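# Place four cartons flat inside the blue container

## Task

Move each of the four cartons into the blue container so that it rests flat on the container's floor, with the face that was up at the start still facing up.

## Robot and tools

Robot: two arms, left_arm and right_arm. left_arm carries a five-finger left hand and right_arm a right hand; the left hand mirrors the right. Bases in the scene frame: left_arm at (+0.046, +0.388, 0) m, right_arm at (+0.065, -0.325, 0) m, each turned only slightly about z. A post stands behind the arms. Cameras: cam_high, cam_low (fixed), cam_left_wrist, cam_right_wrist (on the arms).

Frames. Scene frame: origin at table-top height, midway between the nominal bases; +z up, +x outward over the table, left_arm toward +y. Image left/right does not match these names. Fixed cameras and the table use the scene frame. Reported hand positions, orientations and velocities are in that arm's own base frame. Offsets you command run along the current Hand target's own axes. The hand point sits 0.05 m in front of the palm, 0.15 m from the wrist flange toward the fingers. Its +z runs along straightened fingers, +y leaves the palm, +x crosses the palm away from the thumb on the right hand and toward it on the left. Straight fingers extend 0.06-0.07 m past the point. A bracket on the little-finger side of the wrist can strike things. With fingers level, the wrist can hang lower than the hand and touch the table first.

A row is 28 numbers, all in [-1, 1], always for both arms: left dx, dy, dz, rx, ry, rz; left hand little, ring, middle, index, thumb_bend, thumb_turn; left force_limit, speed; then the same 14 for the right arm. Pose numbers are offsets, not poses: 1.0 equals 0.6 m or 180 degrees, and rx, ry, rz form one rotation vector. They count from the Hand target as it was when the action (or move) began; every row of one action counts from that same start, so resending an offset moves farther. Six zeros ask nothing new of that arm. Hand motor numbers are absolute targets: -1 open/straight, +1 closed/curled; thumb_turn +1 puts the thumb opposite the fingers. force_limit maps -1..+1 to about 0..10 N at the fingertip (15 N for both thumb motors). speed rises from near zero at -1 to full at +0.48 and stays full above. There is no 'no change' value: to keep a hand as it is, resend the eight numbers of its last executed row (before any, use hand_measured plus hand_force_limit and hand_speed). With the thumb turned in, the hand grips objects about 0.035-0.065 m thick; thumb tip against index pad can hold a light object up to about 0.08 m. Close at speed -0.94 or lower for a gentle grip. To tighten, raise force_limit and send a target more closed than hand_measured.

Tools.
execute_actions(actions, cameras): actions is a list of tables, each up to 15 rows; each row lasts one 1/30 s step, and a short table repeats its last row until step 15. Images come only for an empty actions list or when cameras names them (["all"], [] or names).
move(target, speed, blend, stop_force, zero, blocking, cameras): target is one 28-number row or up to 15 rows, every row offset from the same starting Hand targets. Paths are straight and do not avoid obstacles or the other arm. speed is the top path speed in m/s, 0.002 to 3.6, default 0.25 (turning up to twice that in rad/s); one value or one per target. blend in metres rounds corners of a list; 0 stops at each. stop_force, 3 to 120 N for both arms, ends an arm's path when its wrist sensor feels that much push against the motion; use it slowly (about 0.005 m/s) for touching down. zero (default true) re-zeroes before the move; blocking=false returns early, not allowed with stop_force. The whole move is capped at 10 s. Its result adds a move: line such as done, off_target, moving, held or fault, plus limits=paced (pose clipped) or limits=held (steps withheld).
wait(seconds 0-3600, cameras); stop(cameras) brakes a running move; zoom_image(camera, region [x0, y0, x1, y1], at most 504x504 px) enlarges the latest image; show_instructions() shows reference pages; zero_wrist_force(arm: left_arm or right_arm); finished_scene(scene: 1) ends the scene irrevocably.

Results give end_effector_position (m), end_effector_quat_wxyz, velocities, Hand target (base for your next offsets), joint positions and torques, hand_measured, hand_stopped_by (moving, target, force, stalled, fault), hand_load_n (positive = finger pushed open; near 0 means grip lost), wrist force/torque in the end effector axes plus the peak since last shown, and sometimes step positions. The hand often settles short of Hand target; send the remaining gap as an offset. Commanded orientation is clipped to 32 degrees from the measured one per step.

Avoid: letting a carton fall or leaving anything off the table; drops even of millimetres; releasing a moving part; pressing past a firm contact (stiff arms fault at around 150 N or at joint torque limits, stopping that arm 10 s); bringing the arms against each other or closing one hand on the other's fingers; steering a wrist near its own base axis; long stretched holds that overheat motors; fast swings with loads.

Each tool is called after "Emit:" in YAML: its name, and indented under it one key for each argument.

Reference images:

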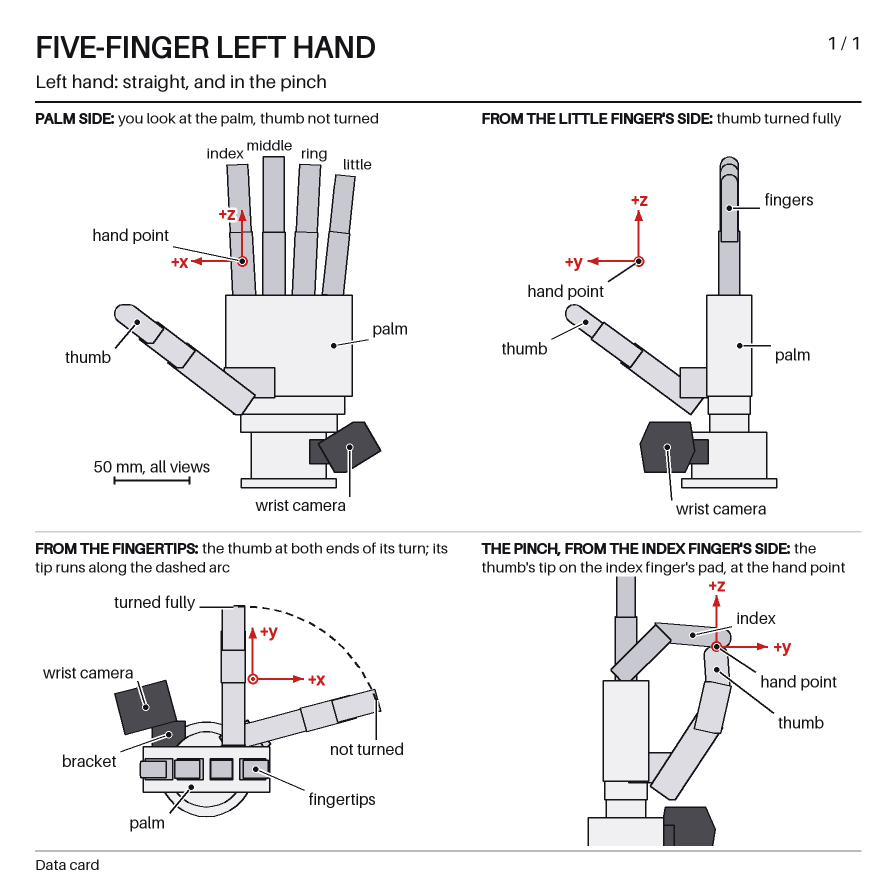

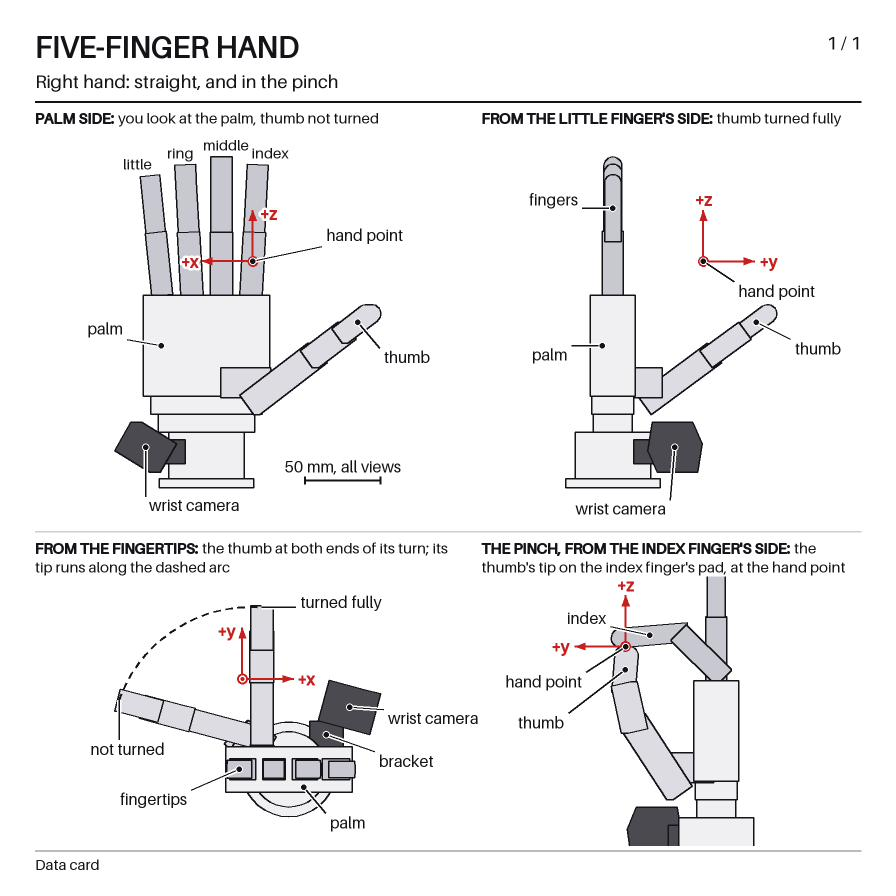

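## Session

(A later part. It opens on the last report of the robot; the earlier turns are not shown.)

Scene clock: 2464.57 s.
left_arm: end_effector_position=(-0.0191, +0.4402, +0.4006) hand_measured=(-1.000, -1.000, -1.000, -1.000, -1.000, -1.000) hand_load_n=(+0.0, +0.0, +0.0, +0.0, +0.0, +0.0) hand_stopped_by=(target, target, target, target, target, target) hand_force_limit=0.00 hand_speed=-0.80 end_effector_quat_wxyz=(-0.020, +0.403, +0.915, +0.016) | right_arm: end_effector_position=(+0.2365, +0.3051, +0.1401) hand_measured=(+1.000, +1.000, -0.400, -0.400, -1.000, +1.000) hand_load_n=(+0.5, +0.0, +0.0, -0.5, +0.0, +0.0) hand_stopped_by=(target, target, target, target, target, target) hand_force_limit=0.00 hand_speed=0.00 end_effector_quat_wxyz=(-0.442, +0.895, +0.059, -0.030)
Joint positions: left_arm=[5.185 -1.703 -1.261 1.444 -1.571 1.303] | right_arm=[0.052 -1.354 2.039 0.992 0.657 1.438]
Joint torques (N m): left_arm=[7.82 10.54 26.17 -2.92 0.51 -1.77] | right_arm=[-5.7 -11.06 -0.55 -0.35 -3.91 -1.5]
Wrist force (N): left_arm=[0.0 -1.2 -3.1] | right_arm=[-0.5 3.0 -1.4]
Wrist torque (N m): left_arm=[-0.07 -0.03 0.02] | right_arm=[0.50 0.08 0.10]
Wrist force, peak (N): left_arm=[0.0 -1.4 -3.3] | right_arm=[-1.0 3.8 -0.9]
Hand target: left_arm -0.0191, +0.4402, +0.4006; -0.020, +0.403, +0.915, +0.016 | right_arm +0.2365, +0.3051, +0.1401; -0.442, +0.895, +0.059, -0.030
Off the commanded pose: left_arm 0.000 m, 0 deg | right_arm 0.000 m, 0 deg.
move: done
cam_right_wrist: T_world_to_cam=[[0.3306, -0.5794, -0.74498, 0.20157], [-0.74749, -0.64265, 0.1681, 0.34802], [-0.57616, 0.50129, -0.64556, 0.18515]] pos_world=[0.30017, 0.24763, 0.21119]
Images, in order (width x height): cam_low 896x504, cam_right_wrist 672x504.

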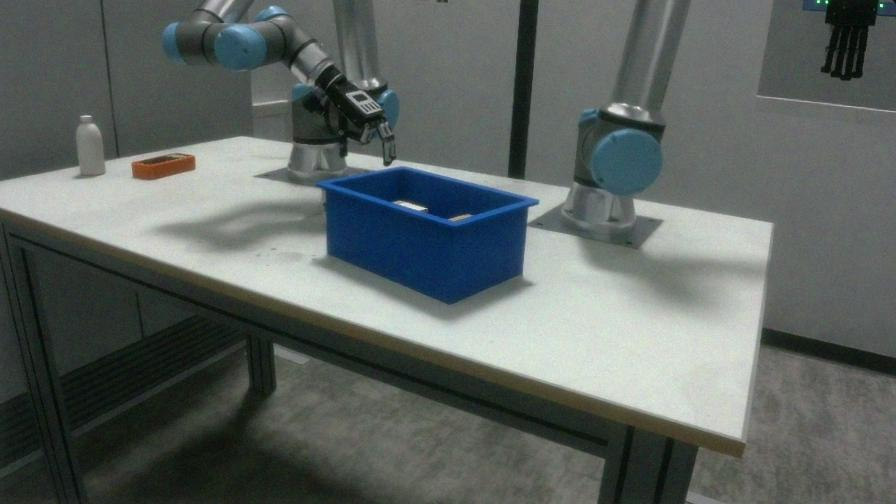

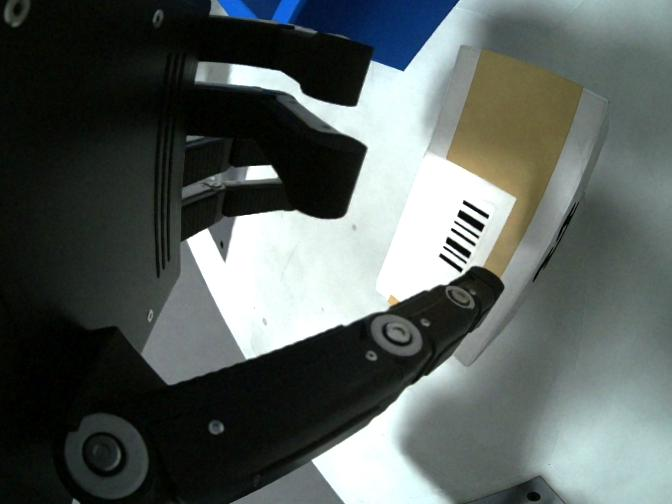

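Emit:
move:
  target: [0,0,0,0,0,0,-1,-1,-1,-1,-1,-1,0,-0.8,0.0071,0.0368,-0.0026,0,-0.0026,-0.002,1,1,-0.4,-0.4,-1,1,0,0]
  speed: 0.08
  stop_force: 4
  cameras: ["cam_right_wrist"]

Emit:
zoom_image:
  camera: "cam_right_wrist"
  region: [340, 130, 560, 400]

Scene clock: 2508.00 s.
left_arm: end_effector_position=(-0.0191, +0.4402, +0.4006) hand_measured=(-1.000, -1.000, -1.000, -1.000, -1.000, -1.000) hand_load_n=(+0.0, +0.0, +0.0, +0.0, +0.0, +0.0) hand_stopped_by=(target, target, target, target, target, target) hand_force_limit=0.00 hand_speed=-0.80 end_effector_quat_wxyz=(-0.020, +0.403, +0.915, +0.016) | right_arm: end_effector_position=(+0.2427, +0.2912, +0.1235) hand_measured=(+1.000, +1.000, -0.400, -0.400, -1.000, +1.000) hand_load_n=(+0.0, +0.5, +0.0, +0.0, +0.0, +0.0) hand_stopped_by=(target, target, target, target, target, target) hand_force_limit=0.00 hand_speed=0.00 end_effector_quat_wxyz=(-0.442, +0.894, +0.064, -0.032)
Joint positions: left_arm=[5.185 -1.703 -1.261 1.444 -1.571 1.303] | right_arm=[0.006 -1.312 2.063 0.997 0.665 1.347]
Joint torques (N m): left_arm=[7.43 11.73 26.25 -2.82 0.33 -1.77] | right_arm=[-6.15 -11.28 -0.37 5.08 1.38 -1.58]
Wrist force (N): left_arm=[-0.1 -1.5 -3.0] | right_arm=[-0.4 3.2 -0.9]
Wrist torque (N m): left_arm=[-0.11 -0.03 0.03] | right_arm=[0.51 0.05 0.14]
Wrist force, peak (N): left_arm=[-0.4 -1.4 -3.3] | right_arm=[-0.3 3.8 -0.9]
Hand target: left_arm -0.0191, +0.4402, +0.4006; -0.020, +0.403, +0.915, +0.016 | right_arm +0.2427, +0.2912, +0.1235; -0.442, +0.894, +0.064, -0.032
Off the commanded pose: left_arm 0.000 m, 0 deg | right_arm 0.000 m, 0 deg.
move: done
cam_right_wrist: T_world_to_cam=[[0.33652, -0.57597, -0.74499, 0.17663], [-0.74087, -0.65028, 0.16809, 0.34705], [-0.58127, 0.49537, -0.64555, 0.18796]] pos_world=[0.30694, 0.2343, 0.19459]

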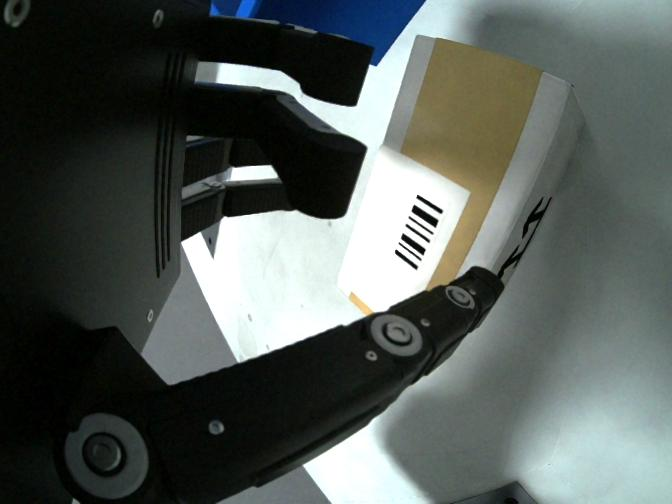

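Scaled by 1.867 from the camera's image (finer frame: 960x720).

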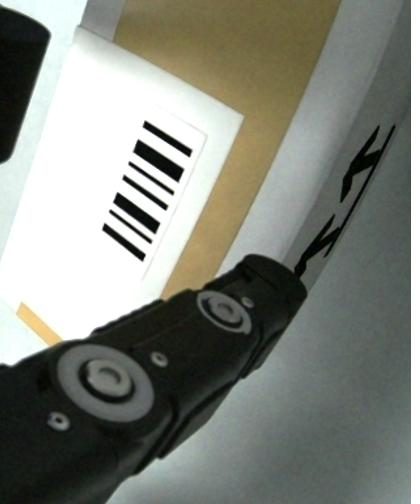

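Emit:
move:
  target: [0,0,0,0,0,0,-1,-1,-1,-1,-1,-1,0,-0.8,0,0.0466,0.0461,0,0,0,1,1,-0.4,-0.4,-1,1,0,0]
  speed: 0.05
  stop_force: 4

Emit:
move:
  target: [0,0,0,0,0,0,-1,-1,-1,-1,-1,-1,0,-0.8,0,0,0,0,0,0,1,1,0.3,0.3,-1,1,0.9,-0.94]
  speed: 0.05
  cameras: ["cam_right_wrist"]

Scene clock: 2520.57 s.
left_arm: end_effector_position=(-0.0191, +0.4402, +0.4006) hand_measured=(-1.000, -1.000, -1.000, -1.000, -1.000, -1.000) hand_load_n=(+0.0, +0.0, +0.0, +0.0, -0.5, +0.0) hand_stopped_by=(target, target, target, target, target, target) hand_force_limit=0.00 hand_speed=-0.80 end_effector_quat_wxyz=(-0.020, +0.403, +0.915, +0.016) | right_arm: end_effector_position=(+0.2419, +0.2961, +0.0845) hand_measured=(+1.000, +1.000, -0.400, -0.400, -1.000, +1.000) hand_load_n=(+0.0, +0.0, +0.0, +0.0, +0.0, +0.0) hand_stopped_by=(target, target, target, target, target, target) hand_force_limit=0.00 hand_speed=0.00 end_effector_quat_wxyz=(-0.442, +0.894, +0.064, -0.032)
Joint positions: left_arm=[5.185 -1.703 -1.261 1.444 -1.571 1.303] | right_arm=[0.022 -1.237 2.09 0.875 0.662 1.374]
Joint torques (N m): left_arm=[8.07 11.29 27.06 -2.95 0.4 -1.71] | right_arm=[6.95 -12.63 0.4 -0.44 -3.87 1.6]
Wrist force (N): left_arm=[-0.2 -1.1 -2.9] | right_arm=[-0.5 3.3 -1.0]
Wrist torque (N m): left_arm=[-0.06 -0.01 0.02] | right_arm=[0.51 0.10 0.06]
Wrist force, peak (N): left_arm=[-0.1 -1.4 -3.2] | right_arm=[-0.3 3.6 -0.9]
Hand target: left_arm -0.0191, +0.4402, +0.4006; -0.020, +0.403, +0.915, +0.016 | right_arm +0.2419, +0.2961, +0.0845; -0.442, +0.894, +0.064, -0.032
Off the commanded pose: left_arm 0.000 m, 0 deg | right_arm 0.000 m, 0 deg.
move: done

Scene clock: 2522.33 s.
left_arm: end_effector_position=(-0.0191, +0.4402, +0.4006) hand_measured=(-1.000, -1.000, -1.000, -1.000, -1.000, -1.000) hand_load_n=(+0.0, +0.0, -0.5, +0.0, -0.5, +0.0) hand_stopped_by=(target, target, target, target, target, target) hand_force_limit=0.00 hand_speed=-0.80 end_effector_quat_wxyz=(-0.020, +0.403, +0.915, +0.016) | right_arm: end_effector_position=(+0.2419, +0.2961, +0.0845) hand_measured=(+1.000, +1.000, -0.160, -0.144, -1.000, +1.000) hand_load_n=(+0.0, +0.5, +10.0, +9.5, +2.0, +0.0) hand_stopped_by=(target, target, force, force, target, target) hand_force_limit=0.90 hand_speed=-0.94 end_effector_quat_wxyz=(-0.442, +0.894, +0.064, -0.032)
Joint positions: left_arm=[5.185 -1.703 -1.261 1.444 -1.571 1.303] | right_arm=[0.022 -1.237 2.09 0.875 0.662 1.374]
Joint torques (N m): left_arm=[8.48 11.15 25.91 -2.9 0.39 -1.94] | right_arm=[6.86 -13.1 1.25 0.06 -2.83 1.6]
Wrist force (N): left_arm=[0.0 -1.2 -3.1] | right_arm=[-0.2 5.1 0.0]
Wrist torque (N m): left_arm=[-0.06 -0.04 0.03] | right_arm=[0.62 0.05 0.09]
Wrist force, peak (N): left_arm=[-0.1 -1.3 -3.2] | right_arm=[-0.4 5.8 0.7]
Hand target: left_arm -0.0191, +0.4402, +0.4006; -0.020, +0.403, +0.915, +0.016 | right_arm +0.2419, +0.2961, +0.0845; -0.442, +0.894, +0.064, -0.032
Off the commanded pose: left_arm 0.000 m, 0 deg | right_arm 0.000 m, 0 deg.
move: done
cam_right_wrist: T_world_to_cam=[[0.33652, -0.57597, -0.74499, 0.15072], [-0.74087, -0.65028, 0.16809, 0.35627], [-0.58127, 0.49537, -0.64555, 0.15984]] pos_world=[0.30614, 0.2393, 0.15559]

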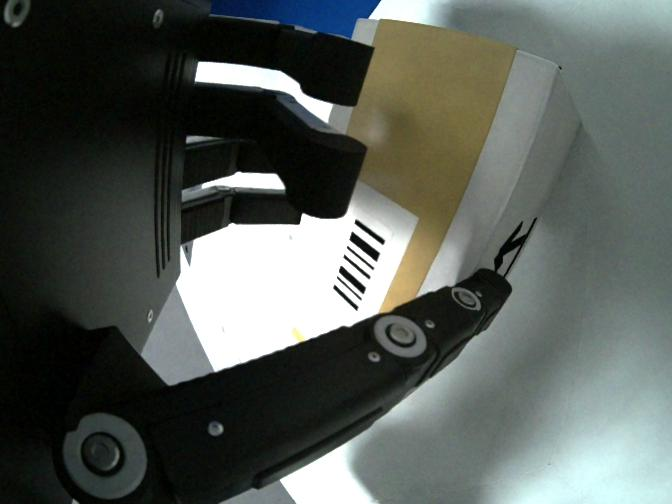

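Emit:
move:
  target: [0,0,0,0,0,0,-1,-1,-1,-1,-1,-1,0,-0.8,0,-0.004,-0.003,0,0,0,1,1,0.3,0.3,-1,1,0.9,-0.94]
  speed: 0.02

Emit:
move:
  target: [0,0,0,0,0,0,-1,-1,-1,-1,-1,-1,0,-0.8,0,-0.004,-0.003,0,0,0,1,1,0.3,0.3,-1,1,0.9,-0.94]
  speed: 0.02
  cameras: ["cam_right_wrist", "cam_low"]

Scene clock: 2526.73 s.
left_arm: end_effector_position=(-0.0191, +0.4402, +0.4006) hand_measured=(-1.000, -1.000, -1.000, -1.000, -1.000, -1.000) hand_load_n=(+0.0, +0.0, +0.0, +0.0, +0.0, +0.0) hand_stopped_by=(target, target, target, target, target, target) hand_force_limit=0.00 hand_speed=-0.80 end_effector_quat_wxyz=(-0.020, +0.403, +0.915, +0.016) | right_arm: end_effector_position=(+0.2419, +0.2961, +0.0874) hand_measured=(+1.000, +1.000, -0.160, -0.144, -1.000, +1.000) hand_load_n=(+0.0, +0.0, +10.5, +9.5, +2.0, +0.0) hand_stopped_by=(target, target, force, force, target, target) hand_force_limit=0.90 hand_speed=-0.94 end_effector_quat_wxyz=(-0.442, +0.894, +0.064, -0.032)
Joint positions: left_arm=[5.185 -1.703 -1.261 1.444 -1.571 1.303] | right_arm=[0.022 -1.243 2.088 0.883 0.662 1.374]
Joint torques (N m): left_arm=[8.4 10.89 25.95 -2.93 0.32 -1.67] | right_arm=[5.99 -47.27 -20.93 5.46 0.71 1.57]
Wrist force (N): left_arm=[-0.2 -1.2 -2.9] | right_arm=[-0.3 5.4 0.5]
Wrist torque (N m): left_arm=[-0.08 -0.01 0.02] | right_arm=[0.62 0.06 0.09]
Wrist force, peak (N): left_arm=[-0.2 -1.2 -3.4] | right_arm=[-0.5 5.7 0.8]
Hand target: left_arm -0.0191, +0.4402, +0.4006; -0.020, +0.403, +0.915, +0.016 | right_arm +0.2419, +0.2961, +0.0875; -0.442, +0.894, +0.064, -0.032
Off the commanded pose: left_arm 0.000 m, 0 deg | right_arm 0.000 m, 0 deg.
move: done

Scene clock: 2527.23 s.
left_arm: end_effector_position=(-0.0191, +0.4402, +0.4006) hand_measured=(-1.000, -1.000, -1.000, -1.000, -1.000, -1.000) hand_load_n=(+0.0, +0.0, -0.5, +0.0, +0.0, +0.0) hand_stopped_by=(target, target, target, target, target, target) hand_force_limit=0.00 hand_speed=-0.80 end_effector_quat_wxyz=(-0.020, +0.403, +0.915, +0.016) | right_arm: end_effector_position=(+0.2419, +0.2962, +0.0904) hand_measured=(+1.000, +1.000, -0.160, -0.144, -1.000, +1.000) hand_load_n=(+0.0, +0.0, +10.5, +9.5, +2.0, +0.0) hand_stopped_by=(target, target, force, force, target, target) hand_force_limit=0.90 hand_speed=-0.94 end_effector_quat_wxyz=(-0.442, +0.894, +0.064, -0.032)
Joint positions: left_arm=[5.185 -1.703 -1.261 1.444 -1.571 1.303] | right_arm=[0.023 -1.249 2.085 0.891 0.662 1.374]
Joint torques (N m): left_arm=[8.26 11.09 26.54 -2.87 0.39 -1.91] | right_arm=[6.61 -47.48 -21.87 5.51 -0.3 1.64]
Wrist force (N): left_arm=[-0.1 -1.1 -2.6] | right_arm=[-0.2 5.7 0.6]
Wrist torque (N m): left_arm=[-0.07 -0.01 0.02] | right_arm=[0.65 0.02 0.11]
Wrist force, peak (N): left_arm=[-0.2 -1.1 -3.2] | right_arm=[-0.2 5.7 0.6]
Hand target: left_arm -0.0191, +0.4402, +0.4006; -0.020, +0.403, +0.915, +0.016 | right_arm +0.2419, +0.2962, +0.0905; -0.442, +0.894, +0.064, -0.032
Off the commanded pose: left_arm 0.000 m, 0 deg | right_arm 0.000 m, 0 deg.
move: done
cam_right_wrist: T_world_to_cam=[[0.33655, -0.576, -0.74496, 0.15518], [-0.74083, -0.65031, 0.16813, 0.35525], [-0.5813, 0.4953, -0.64558, 0.16375]] pos_world=[0.30614, 0.2393, 0.16159]
Images, in order (width x height): cam_low 896x504, cam_right_wrist 672x504.

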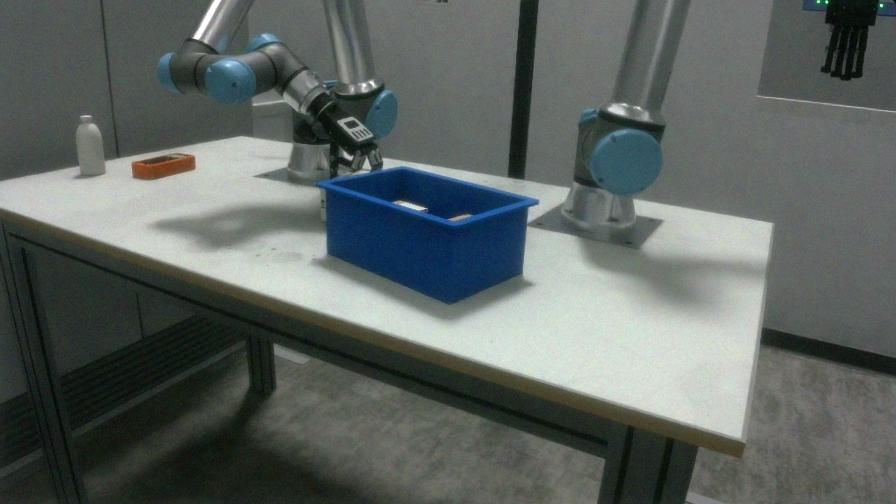

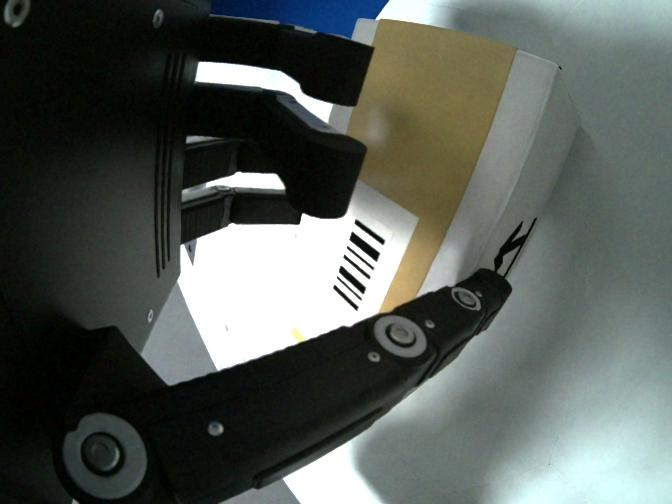

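Emit:
move:
  target: [0,0,0,0,0,0,-1,-1,-1,-1,-1,-1,0,-0.8,0,0.0053,0.004,0,0,0,1,1,0.3,0.3,-1,1,0.9,-0.94]
  speed: 0.02

Emit:
move:
  target: [0,0,0,0,0,0,-1,-1,-1,-1,-1,-1,0,-0.8,0,0,0,0,0,0,1,1,0.3,-0.3,-1,1,0.9,-0.94]
  speed: 0.02
  cameras: ["cam_right_wrist"]

Scene clock: 2531.27 s.
left_arm: end_effector_position=(-0.0191, +0.4402, +0.4006) hand_measured=(-1.000, -1.000, -1.000, -1.000, -1.000, -1.000) hand_load_n=(+0.0, +0.0, +0.0, +0.0, +0.0, +0.0) hand_stopped_by=(target, target, target, target, target, target) hand_force_limit=0.00 hand_speed=-0.80 end_effector_quat_wxyz=(-0.020, +0.403, +0.915, +0.016) | right_arm: end_effector_position=(+0.2419, +0.2962, +0.0865) hand_measured=(+1.000, +1.000, -0.160, -0.144, -1.000, +1.000) hand_load_n=(+0.0, +0.0, +10.5, +9.5, +2.0, +0.0) hand_stopped_by=(target, target, force, force, target, target) hand_force_limit=0.90 hand_speed=-0.94 end_effector_quat_wxyz=(-0.442, +0.894, +0.064, -0.032)
Joint positions: left_arm=[5.185 -1.703 -1.261 1.444 -1.571 1.303] | right_arm=[0.022 -1.241 2.088 0.88 0.662 1.374]
Joint torques (N m): left_arm=[7.91 11.48 25.74 -2.77 0.5 -1.77] | right_arm=[-4 -11.93 0.43 -0.16 -3.01 -1.06]
Wrist force (N): left_arm=[-0.1 -1.1 -2.9] | right_arm=[-0.4 5.5 0.5]
Wrist torque (N m): left_arm=[-0.06 -0.03 0.02] | right_arm=[0.64 0.06 0.09]
Wrist force, peak (N): left_arm=[-0.4 -1.2 -3.3] | right_arm=[-0.4 5.7 0.4]
Hand target: left_arm -0.0191, +0.4402, +0.4006; -0.020, +0.403, +0.915, +0.016 | right_arm +0.2419, +0.2961, +0.0865; -0.442, +0.894, +0.064, -0.032
Off the commanded pose: left_arm 0.000 m, 0 deg | right_arm 0.000 m, 0 deg.
move: done

Scene clock: 2532.47 s.
left_arm: end_effector_position=(-0.0191, +0.4402, +0.4006) hand_measured=(-1.000, -1.000, -1.000, -1.000, -1.000, -1.000) hand_load_n=(+0.0, +0.0, +0.0, +0.0, +0.0, +0.0) hand_stopped_by=(target, target, target, target, target, target) hand_force_limit=0.00 hand_speed=-0.80 end_effector_quat_wxyz=(-0.020, +0.403, +0.915, +0.016) | right_arm: end_effector_position=(+0.2419, +0.2961, +0.0865) hand_measured=(+1.000, +1.000, -0.160, -0.300, -1.000, +1.000) hand_load_n=(+0.5, +0.0, +11.5, +0.0, +1.0, +1.5) hand_stopped_by=(target, target, force, target, target, target) hand_force_limit=0.90 hand_speed=-0.94 end_effector_quat_wxyz=(-0.442, +0.894, +0.064, -0.032)
Joint positions: left_arm=[5.185 -1.703 -1.261 1.444 -1.571 1.303] | right_arm=[0.022 -1.241 2.088 0.88 0.662 1.374]
Joint torques (N m): left_arm=[8.34 11.31 26.49 -2.96 0.4 -1.77] | right_arm=[-3.75 -12.81 1.17 -0.2 -1.79 1.29]
Wrist force (N): left_arm=[-0.1 -1.1 -2.7] | right_arm=[-0.4 5.4 0.6]
Wrist torque (N m): left_arm=[-0.07 0.00 0.02] | right_arm=[0.61 0.07 0.08]
Wrist force, peak (N): left_arm=[0.0 -1.3 -3.2] | right_arm=[-0.5 5.8 0.6]
Hand target: left_arm -0.0191, +0.4402, +0.4006; -0.020, +0.403, +0.915, +0.016 | right_arm +0.2419, +0.2961, +0.0865; -0.442, +0.894, +0.064, -0.032
Off the commanded pose: left_arm 0.000 m, 0 deg | right_arm 0.000 m, 0 deg.
move: done
cam_right_wrist: T_world_to_cam=[[0.33652, -0.57597, -0.74499, 0.15221], [-0.74087, -0.65028, 0.16809, 0.35593], [-0.58127, 0.49537, -0.64555, 0.16114]] pos_world=[0.30614, 0.2393, 0.15759]

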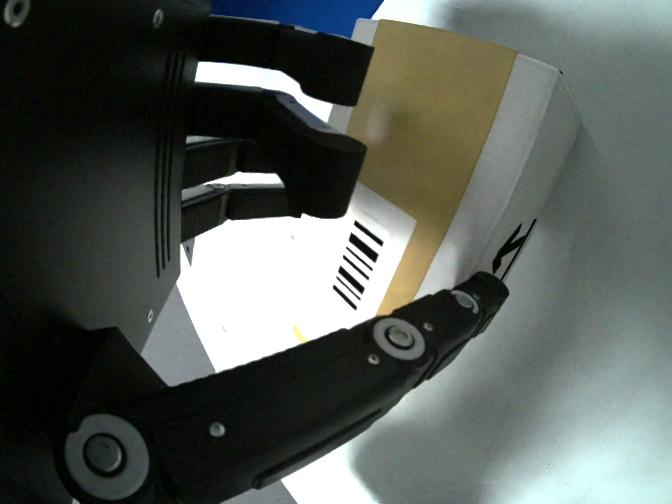

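Emit:
move:
  target: [0,0,0,0,0,0,-1,-1,-1,-1,-1,-1,0,-0.8,0,0,0,0,0,0,1,1,0.3,0.3,-1,1,0.9,-0.94]
  speed: 0.02

Scene clock: 2538.20 s.
left_arm: end_effector_position=(-0.0191, +0.4402, +0.4006) hand_measured=(-1.000, -1.000, -1.000, -1.000, -1.000, -1.000) hand_load_n=(+0.0, +0.0, +0.0, +0.0, +0.0, +0.0) hand_stopped_by=(target, target, target, target, target, target) hand_force_limit=0.00 hand_speed=-0.80 end_effector_quat_wxyz=(-0.020, +0.403, +0.915, +0.016) | right_arm: end_effector_position=(+0.2419, +0.2961, +0.0865) hand_measured=(+1.000, +1.000, -0.160, -0.140, -1.000, +1.000) hand_load_n=(+0.0, +0.0, +10.0, +10.0, +2.5, -0.5) hand_stopped_by=(target, target, force, force, target, target) hand_force_limit=0.90 hand_speed=-0.94 end_effector_quat_wxyz=(-0.442, +0.894, +0.064, -0.032)
Joint positions: left_arm=[5.185 -1.703 -1.261 1.444 -1.571 1.303] | right_arm=[0.022 -1.241 2.088 0.88 0.662 1.374]
Joint torques (N m): left_arm=[8.28 10.4 25.74 -2.93 0.43 -1.71] | right_arm=[-4.75 -13.29 0.15 -0.22 1.13 1.36]
Wrist force (N): left_arm=[-0.3 -1.3 -3.2] | right_arm=[-0.2 5.3 0.2]
Wrist torque (N m): left_arm=[-0.07 0.00 0.02] | right_arm=[0.61 0.04 0.10]
Wrist force, peak (N): left_arm=[-0.1 -1.5 -3.3] | right_arm=[-0.3 5.7 0.3]
Hand target: left_arm -0.0191, +0.4402, +0.4006; -0.020, +0.403, +0.915, +0.016 | right_arm +0.2419, +0.2961, +0.0865; -0.442, +0.894, +0.064, -0.032
Off the commanded pose: left_arm 0.000 m, 0 deg | right_arm 0.000 m, 0 deg.
move: done

Emit:
move:
  target: [0,0,0,0,0,0,-1,-1,-1,-1,-1,-1,0,-0.8,0,-0.2097,-0.1604,0,0,0,1,1,0.3,0.3,-1,1,0.9,-0.94]
  speed: 0.1

Emit:
move:
  target: [0,0,0,0,0,0,-1,-1,-1,-1,-1,-1,0,-0.8,0.3057,-0.2131,0.2787,0,0.1067,0.0816,1,1,0.3,0.3,-1,1,0.9,-0.94]
  speed: 0.13
  cameras: ["all"]

Scene clock: 2549.97 s.
left_arm: end_effector_position=(-0.0191, +0.4402, +0.4006) hand_measured=(-1.000, -1.000, -1.000, -1.000, -1.000, -1.000) hand_load_n=(+0.0, +0.0, +0.0, +0.0, +0.0, +0.0) hand_stopped_by=(target, target, target, target, target, target) hand_force_limit=0.00 hand_speed=-0.80 end_effector_quat_wxyz=(-0.020, +0.403, +0.915, +0.016) | right_arm: end_effector_position=(+0.2421, +0.2961, +0.2448) hand_measured=(+1.000, +1.000, -0.160, -0.140, -1.000, +1.000) hand_load_n=(+0.0, +0.0, +10.0, +10.0, +2.5, -0.5) hand_stopped_by=(target, target, force, force, target, target) hand_force_limit=0.90 hand_speed=-0.94 end_effector_quat_wxyz=(-0.442, +0.894, +0.064, -0.032)
Joint positions: left_arm=[5.185 -1.703 -1.261 1.444 -1.571 1.303] | right_arm=[0.022 -1.482 1.893 1.316 0.662 1.374]
Joint torques (N m): left_arm=[8.23 11.05 25.56 -2.84 0.51 -1.7] | right_arm=[-4.32 -40.99 -28.18 5.16 1.14 -1.16]
Wrist force (N): left_arm=[-0.2 -1.2 -2.9] | right_arm=[-0.7 5.4 0.4]
Wrist torque (N m): left_arm=[-0.08 -0.01 0.02] | right_arm=[0.61 0.11 0.05]
Wrist force, peak (N): left_arm=[-0.3 -1.1 -3.4] | right_arm=[0.1 6.4 1.3]
Hand target: left_arm -0.0191, +0.4402, +0.4006; -0.020, +0.403, +0.915, +0.016 | right_arm +0.2421, +0.2961, +0.2449; -0.442, +0.894, +0.064, -0.032
Off the commanded pose: left_arm 0.000 m, 0 deg | right_arm 0.000 m, 0 deg.
move: done

Scene clock: 2552.70 s.
left_arm: end_effector_position=(-0.0191, +0.4402, +0.4006) hand_measured=(-1.000, -1.000, -1.000, -1.000, -1.000, -1.000) hand_load_n=(+0.0, +0.0, +0.0, +0.0, +0.0, +0.0) hand_stopped_by=(target, target, target, target, target, target) hand_force_limit=0.00 hand_speed=-0.80 end_effector_quat_wxyz=(-0.020, +0.403, +0.915, +0.016) | right_arm: end_effector_position=(+0.3936, +0.5306, +0.2448) hand_measured=(+1.000, +1.000, -0.160, -0.140, -1.000, +1.000) hand_load_n=(+0.0, +0.0, +10.0, +10.5, +2.5, -0.5) hand_stopped_by=(target, target, force, force, target, target) hand_force_limit=0.90 hand_speed=-0.94 end_effector_quat_wxyz=(-0.439, +0.888, -0.125, +0.061)
Joint positions: left_arm=[5.185 -1.703 -1.261 1.444 -1.571 1.303] | right_arm=[0.513 -1.103 1.178 0.747 0.978 2.602]
Joint torques (N m): left_arm=[7.23 10.71 25.95 -2.73 0.35 -1.75] | right_arm=[7.61 -23.83 -32.88 3.17 1.71 1.68]
Wrist force (N): left_arm=[-0.1 -1.1 -3.1] | right_arm=[0.0 5.6 0.7]
Wrist torque (N m): left_arm=[-0.05 -0.03 0.03] | right_arm=[0.66 -0.01 0.15]
Wrist force, peak (N): left_arm=[-0.1 -1.3 -3.4] | right_arm=[-1.3 5.9 -0.2]
Hand target: left_arm -0.0191, +0.4402, +0.4006; -0.020, +0.403, +0.915, +0.016 | right_arm +0.3936, +0.5306, +0.2448; -0.439, +0.888, -0.125, +0.061
Off the commanded pose: left_arm 0.000 m, 0 deg | right_arm 0.000 m, 0 deg.
move: done
cam_left_wrist: T_world_to_cam=[[-0.88321, -0.46697, 0.04337, 0.16735], [-0.35745, 0.73015, 0.58234, -0.56562], [-0.3036, 0.49883, -0.81179, 0.21619]] pos_world=[0.01126, 0.38328, 0.49762]
cam_right_wrist: T_world_to_cam=[[0.07109, -0.66354, -0.74475, 0.50497], [-0.94218, -0.2898, 0.16826, 0.48212], [-0.32747, 0.68973, -0.64578, 0.03241]] pos_world=[0.42896, 0.45243, 0.31589]

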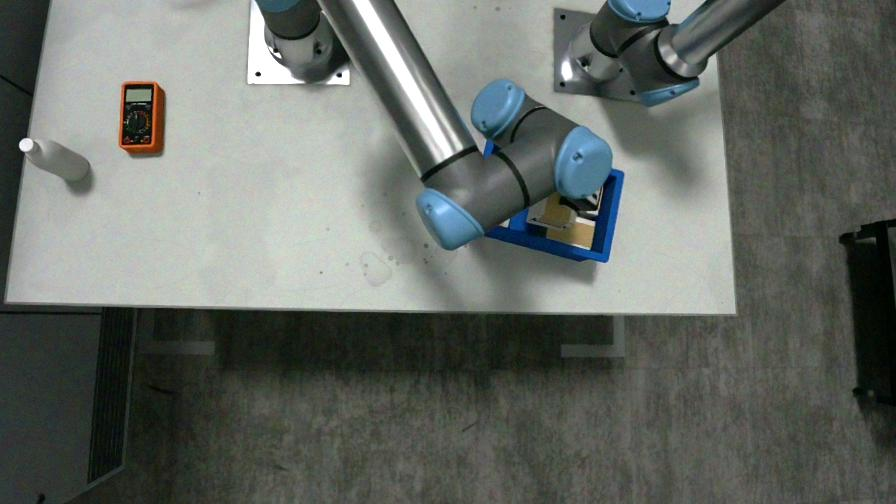

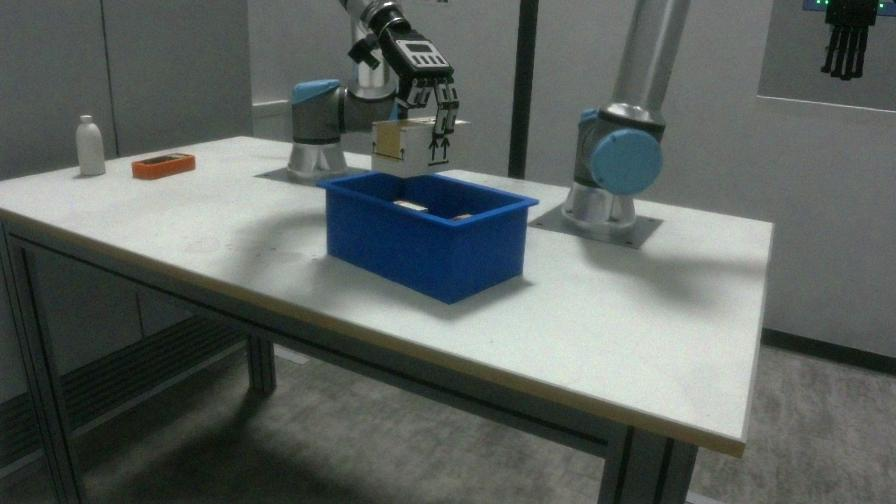

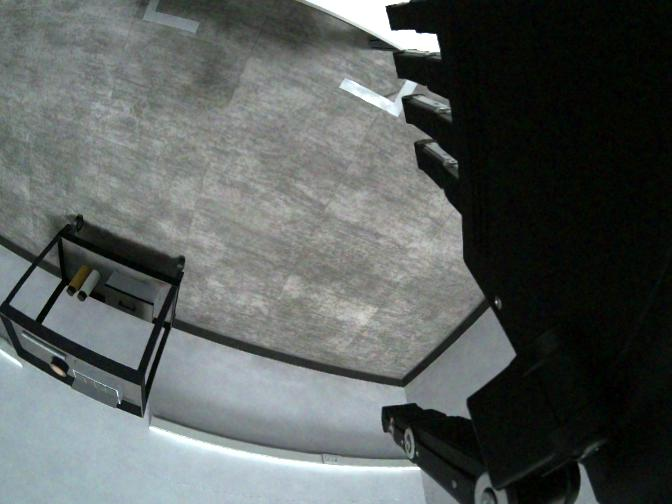

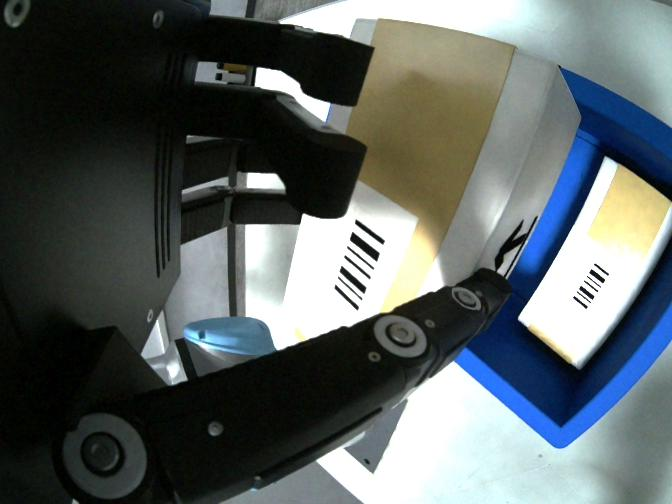

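Emit:
zoom_image:
  camera: "cam_right_wrist"
  region: [480, 60, 672, 252]

Emit:
zoom_image:
  camera: "cam_right_wrist"
  region: [480, 260, 672, 452]

Scaled by 2.625 from the camera's image (finer frame: 960x720).

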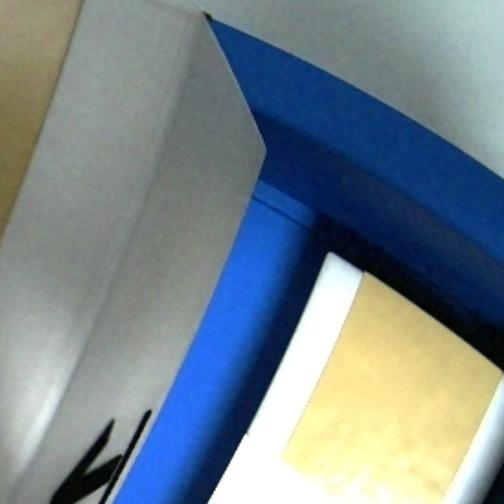

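Scaled by 2.625 from the camera's image (finer frame: 960x720).

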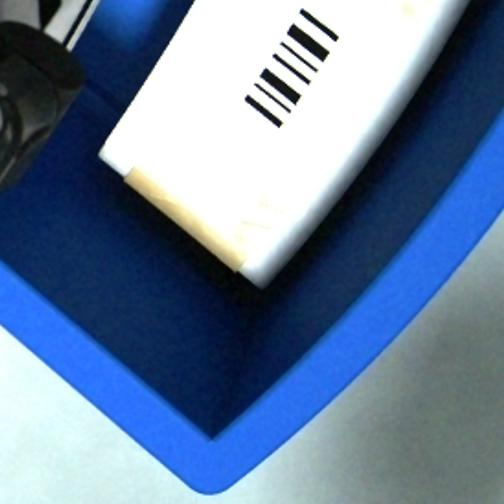

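Emit:
move:
  target: [0,0,0,0,0,0,-1,-1,-1,-1,-1,-1,0,-0.8,0.0033,0.0848,0.0586,0,0,0,1,1,0.3,0.3,-1,1,0.9,-0.94]
  speed: 0.06
  stop_force: 5
  cameras: ["cam_right_wrist","cam_high"]

Emit:
zoom_image:
  camera: "cam_right_wrist"
  region: [430, 60, 672, 420]

Scene clock: 2578.43 s.
left_arm: end_effector_position=(-0.0191, +0.4402, +0.4006) hand_measured=(-1.000, -1.000, -1.000, -1.000, -1.000, -1.000) hand_load_n=(+0.0, +0.0, +0.0, +0.0, +0.0, +0.0) hand_stopped_by=(target, target, target, target, target, target) hand_force_limit=0.00 hand_speed=-0.80 end_effector_quat_wxyz=(-0.020, +0.403, +0.915, +0.016) | right_arm: end_effector_position=(+0.3947, +0.5272, +0.1830) hand_measured=(+1.000, +1.000, -0.160, -0.140, -1.000, +1.000) hand_load_n=(+0.0, +0.0, +10.0, +10.5, +2.0, -0.5) hand_stopped_by=(target, target, force, force, target, target) hand_force_limit=0.90 hand_speed=-0.94 end_effector_quat_wxyz=(-0.439, +0.888, -0.125, +0.061)
Joint positions: left_arm=[5.185 -1.703 -1.261 1.444 -1.571 1.303] | right_arm=[0.506 -1.084 1.309 0.6 0.974 2.596]
Joint torques (N m): left_arm=[7.34 11.4 26.14 -2.77 0.4 -1.75] | right_arm=[-4.18 -22.92 -4.4 -1.34 -3.41 0.74]
Wrist force (N): left_arm=[-0.2 -1.1 -2.8] | right_arm=[-0.3 5.4 1.0]
Wrist torque (N m): left_arm=[-0.07 -0.01 0.02] | right_arm=[0.62 0.02 0.12]
Wrist force, peak (N): left_arm=[-0.1 -1.4 -3.2] | right_arm=[-0.7 6.0 1.3]
Hand target: left_arm -0.0191, +0.4402, +0.4006; -0.020, +0.403, +0.915, +0.016 | right_arm +0.3947, +0.5272, +0.1830; -0.439, +0.888, -0.125, +0.061
Off the commanded pose: left_arm 0.000 m, 0 deg | right_arm 0.000 m, 0 deg.
move: done
cam_right_wrist: T_world_to_cam=[[0.07103, -0.66356, -0.74474, 0.45672], [-0.94219, -0.28975, 0.16831, 0.49243], [-0.32747, 0.68973, -0.64578, -0.00476]] pos_world=[0.42996, 0.44903, 0.25419]
Images, in order (width x height): cam_high 896x504, cam_right_wrist 672x504.

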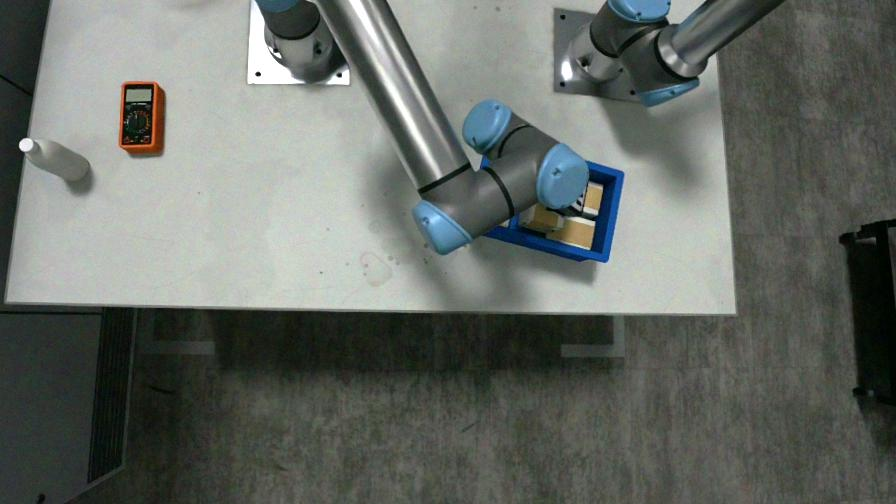

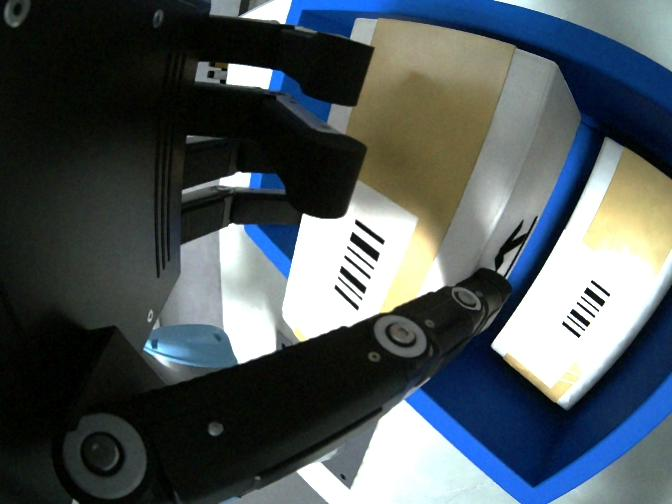

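Scaled by 1.400 from the camera's image (finer frame: 960x720).

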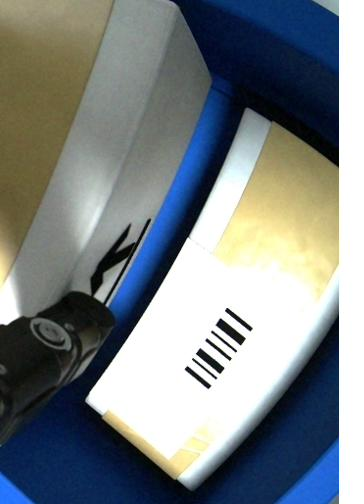

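Emit:
zoom_image:
  camera: "cam_right_wrist"
  region: [480, 200, 620, 340]

Emit:
zoom_image:
  camera: "cam_right_wrist"
  region: [530, 50, 650, 170]

Scaled by 3.600 from the camera's image (finer frame: 960x720).

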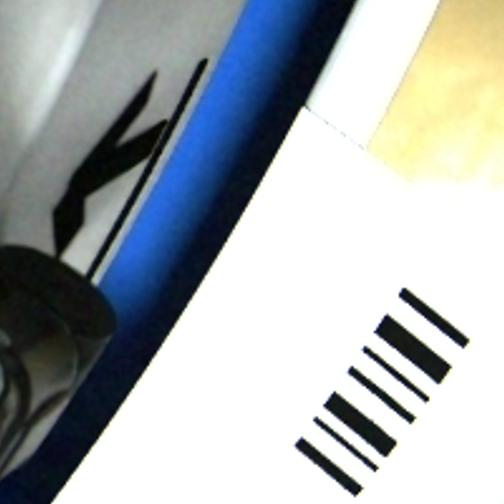

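Scaled by 4.200 from the camera's image (finer frame: 960x720).

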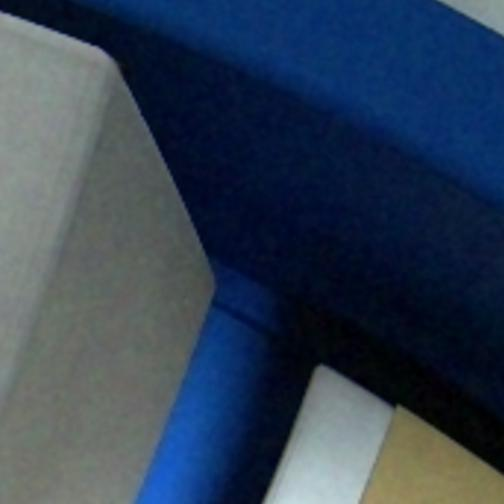

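Emit:
move:
  target:
    - [0,0,0,0,0,0,-1,-1,-1,-1,-1,-1,0,-0.8,0.0058,0.004,-0.0053,0,0,0,1,1,0.3,0.3,-1,1,0.9,-0.94]
    - [0,0,0,0,0,0,-1,-1,-1,-1,-1,-1,0,-0.8,0.0058,0.0471,0.0276,0,0,0,1,1,0.3,0.3,-1,1,0.9,-0.94]
  speed: [0.03,0.02]
  stop_force: 3.5
  cameras: ["cam_right_wrist","cam_high"]

Emit:
zoom_image:
  camera: "cam_high"
  region: [480, 140, 640, 270]

Scene clock: 2606.33 s.
left_arm: end_effector_position=(-0.0191, +0.4402, +0.4006) hand_measured=(-1.000, -1.000, -1.000, -1.000, -1.000, -1.000) hand_load_n=(+0.0, +0.0, -0.5, +0.0, +0.0, +0.0) hand_stopped_by=(target, target, target, target, target, target) hand_force_limit=0.00 hand_speed=-0.80 end_effector_quat_wxyz=(-0.020, +0.403, +0.915, +0.016) | right_arm: end_effector_position=(+0.3969, +0.5224, +0.1505) hand_measured=(+1.000, +1.000, -0.160, -0.140, -1.000, +1.000) hand_load_n=(+0.0, +0.0, +10.5, +10.0, +2.5, -0.5) hand_stopped_by=(target, target, force, force, target, target) hand_force_limit=0.90 hand_speed=-0.94 end_effector_quat_wxyz=(-0.439, +0.888, -0.125, +0.061)
Joint positions: left_arm=[5.185 -1.703 -1.261 1.444 -1.571 1.303] | right_arm=[0.495 -1.066 1.369 0.528 0.967 2.586]
Joint torques (N m): left_arm=[8.14 11.39 25.73 -2.83 0.46 -1.72] | right_arm=[-5.63 -23.62 -4.25 -1.36 -3.49 1.23]
Wrist force (N): left_arm=[-0.4 -1.3 -2.8] | right_arm=[-0.4 5.4 0.7]
Wrist torque (N m): left_arm=[-0.10 0.02 0.01] | right_arm=[0.66 0.04 0.12]
Wrist force, peak (N): left_arm=[-0.3 -1.3 -3.3] | right_arm=[-0.4 5.9 0.9]
Hand target: left_arm -0.0191, +0.4402, +0.4006; -0.020, +0.403, +0.915, +0.016 | right_arm +0.3969, +0.5224, +0.1505; -0.439, +0.888, -0.125, +0.061
Off the commanded pose: left_arm 0.000 m, 0 deg | right_arm 0.000 m, 0 deg.
move: done
cam_right_wrist: T_world_to_cam=[[0.07103, -0.66356, -0.74474, 0.4291], [-0.94219, -0.28975, 0.16831, 0.49859], [-0.32747, 0.68973, -0.64578, -0.02178]] pos_world=[0.43216, 0.44423, 0.22159]
Images, in order (width x height): cam_high 896x504, cam_right_wrist 672x504.

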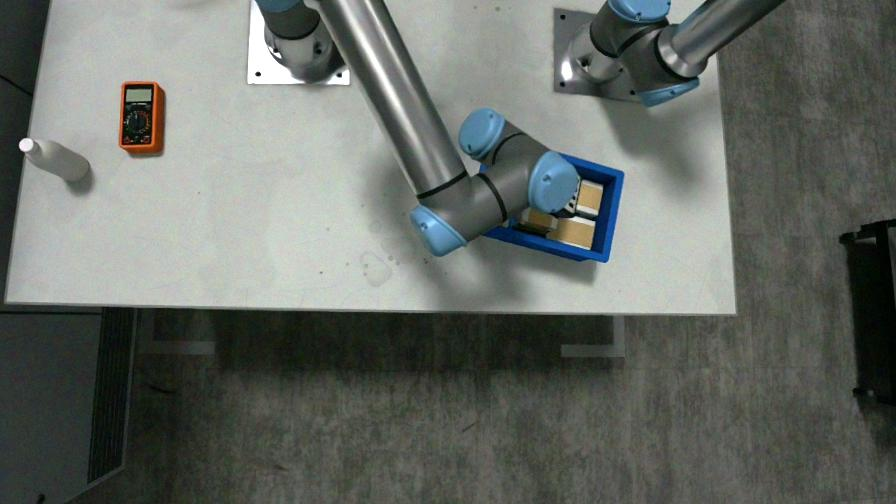

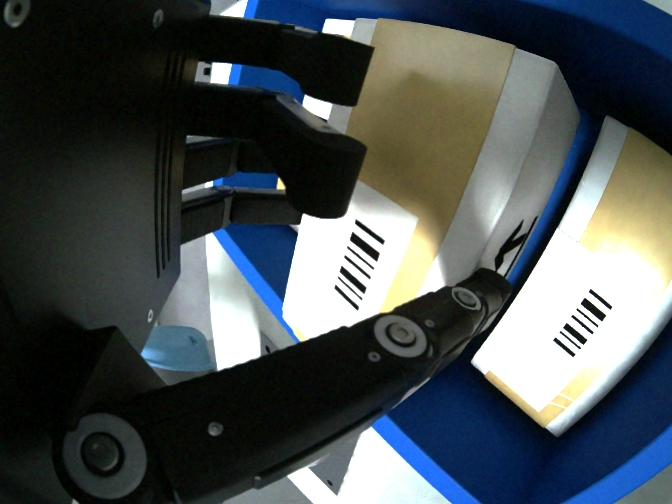

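Scaled by 3.150.

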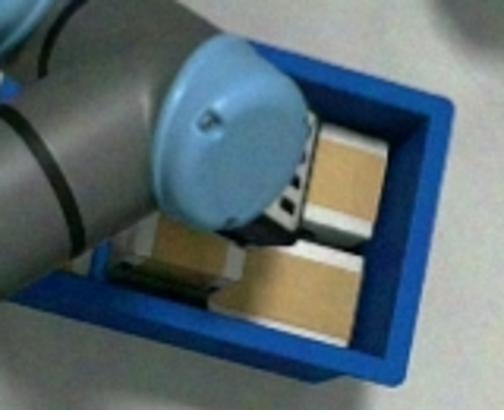

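Emit:
move:
  target: [0,0,0,0,0,0,-1,-1,-1,-1,-1,-1,0,-0.8,0,-0.0121,0.0159,0,0,0,1,1,0.3,0.3,-1,1,0.9,-0.94]
  speed: 0.008
  stop_force: 3
  cameras: ["cam_right_wrist"]

Emit:
zoom_image:
  camera: "cam_right_wrist"
  region: [480, 60, 640, 300]

Scene clock: 2612.23 s.
left_arm: end_effector_position=(-0.0191, +0.4402, +0.4006) hand_measured=(-1.000, -1.000, -1.000, -1.000, -1.000, -1.000) hand_load_n=(+0.0, +0.0, +0.0, +0.0, +0.0, +0.0) hand_stopped_by=(target, target, target, target, target, target) hand_force_limit=0.00 hand_speed=-0.80 end_effector_quat_wxyz=(-0.020, +0.403, +0.915, +0.016) | right_arm: end_effector_position=(+0.3980, +0.5263, +0.1505) hand_measured=(+1.000, +1.000, -0.160, -0.140, -1.000, +1.000) hand_load_n=(+0.0, +0.0, +9.5, +10.5, +2.5, +0.0) hand_stopped_by=(target, target, force, force, target, target) hand_force_limit=0.90 hand_speed=-0.94 end_effector_quat_wxyz=(-0.439, +0.888, -0.125, +0.061)
Joint positions: left_arm=[5.185 -1.703 -1.261 1.444 -1.571 1.303] | right_arm=[0.501 -1.058 1.356 0.53 0.971 2.592]
Joint torques (N m): left_arm=[8.21 10.86 25.57 -2.65 0.25 -1.85] | right_arm=[-4.59 -71.88 -4.39 -1.56 -3.84 -1.28]
Wrist force (N): left_arm=[-0.2 -1.2 -3.0] | right_arm=[-0.7 7.8 -0.1]
Wrist torque (N m): left_arm=[-0.05 -0.01 0.02] | right_arm=[0.65 0.09 0.17]
Wrist force, peak (N): left_arm=[-0.2 -1.5 -3.3] | right_arm=[-1.5 8.4 -0.3]
Hand target: left_arm -0.0191, +0.4402, +0.4006; -0.020, +0.403, +0.915, +0.016 | right_arm +0.3980, +0.5263, +0.1505; -0.439, +0.888, -0.125, +0.061 (not the last commanded pose)
Off the commanded pose: left_arm 0.000 m, 0 deg | right_arm 0.008 m, 0 deg.
move: contact (right_arm)
cam_right_wrist: T_world_to_cam=[[0.07103, -0.66356, -0.74474, 0.43161], [-0.94219, -0.28975, 0.16831, 0.50085], [-0.32747, 0.68973, -0.64578, -0.02408]] pos_world=[0.43336, 0.44813, 0.22159]

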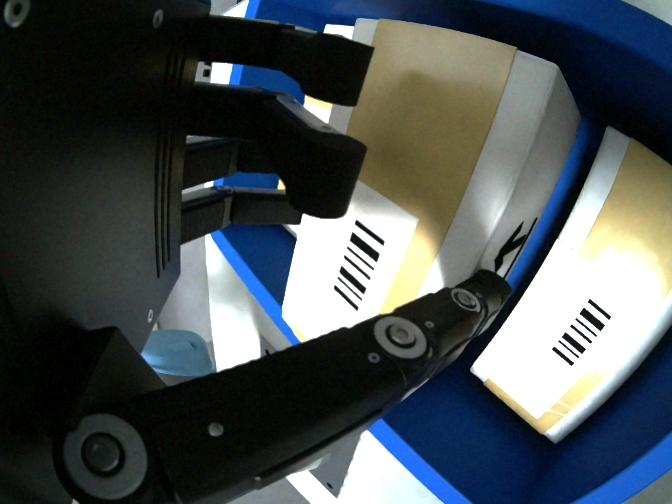

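Scaled by 2.100 from the camera's image (finer frame: 960x720).

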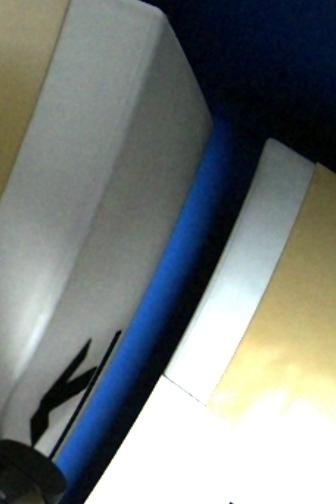

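Emit:
move:
  target:
    - [0,0,0,0,0,0,-1,-1,-1,-1,-1,-1,0,-0.8,0,0.001,-0.0013,0,0,0,1,1,0.3,0.3,-1,1,0.9,-0.94]
    - [0,0,0,0,0,0,-1,-1,-1,-1,-1,-1,0,-0.8,0,0.0547,0.0397,0,0,0,1,1,0.3,0.3,-1,1,0.9,-0.94]
  speed: [0.01,0.02]
  stop_force: 3.5
  cameras: ["cam_right_wrist"]

Scene clock: 2621.93 s.
left_arm: end_effector_position=(-0.0191, +0.4402, +0.4006) hand_measured=(-1.000, -1.000, -1.000, -1.000, -1.000, -1.000) hand_load_n=(+0.0, +0.0, +0.0, +0.0, +0.0, +0.0) hand_stopped_by=(target, target, target, target, target, target) hand_force_limit=0.00 hand_speed=-0.80 end_effector_quat_wxyz=(-0.020, +0.403, +0.915, +0.016) | right_arm: end_effector_position=(+0.3977, +0.5253, +0.1099) hand_measured=(+1.000, +1.000, -0.160, -0.140, -1.000, +1.000) hand_load_n=(+0.0, +0.0, +10.5, +10.0, +2.0, -0.5) hand_stopped_by=(target, target, force, force, target, target) hand_force_limit=0.90 hand_speed=-0.94 end_effector_quat_wxyz=(-0.439, +0.888, -0.125, +0.061)
Joint positions: left_arm=[5.185 -1.703 -1.261 1.444 -1.571 1.303] | right_arm=[0.5 -1.028 1.418 0.438 0.97 2.59]
Joint torques (N m): left_arm=[7.7 11.2 25.53 -2.92 0.42 -1.77] | right_arm=[-3.97 -23.96 -3.81 -1.34 -3.45 0.99]
Wrist force (N): left_arm=[-0.2 -1.1 -3.1] | right_arm=[-0.2 4.2 0.7]
Wrist torque (N m): left_arm=[-0.05 -0.01 0.02] | right_arm=[0.46 0.01 0.07]
Wrist force, peak (N): left_arm=[-0.3 -1.5 -3.3] | right_arm=[-0.6 8.0 0.2]
Hand target: left_arm -0.0191, +0.4402, +0.4006; -0.020, +0.403, +0.915, +0.016 | right_arm +0.3977, +0.5253, +0.1099; -0.439, +0.888, -0.125, +0.061
Off the commanded pose: left_arm 0.000 m, 0 deg | right_arm 0.000 m, 0 deg.
move: done
cam_right_wrist: T_world_to_cam=[[0.07103, -0.66356, -0.74474, 0.40081], [-0.94219, -0.28975, 0.16831, 0.507], [-0.32747, 0.68973, -0.64578, -0.04968]] pos_world=[0.43296, 0.44713, 0.18109]

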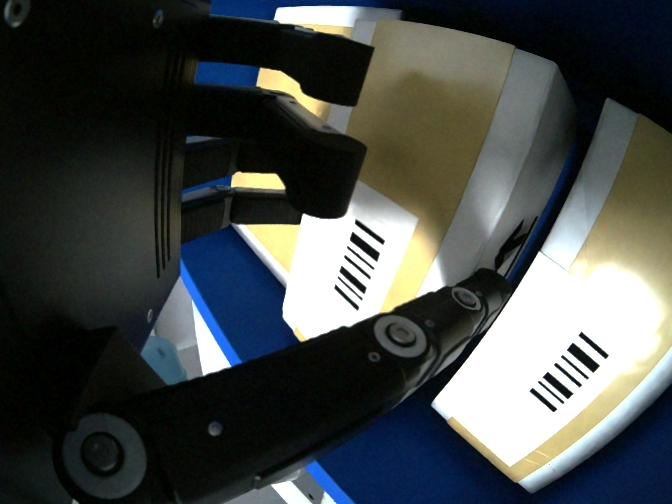

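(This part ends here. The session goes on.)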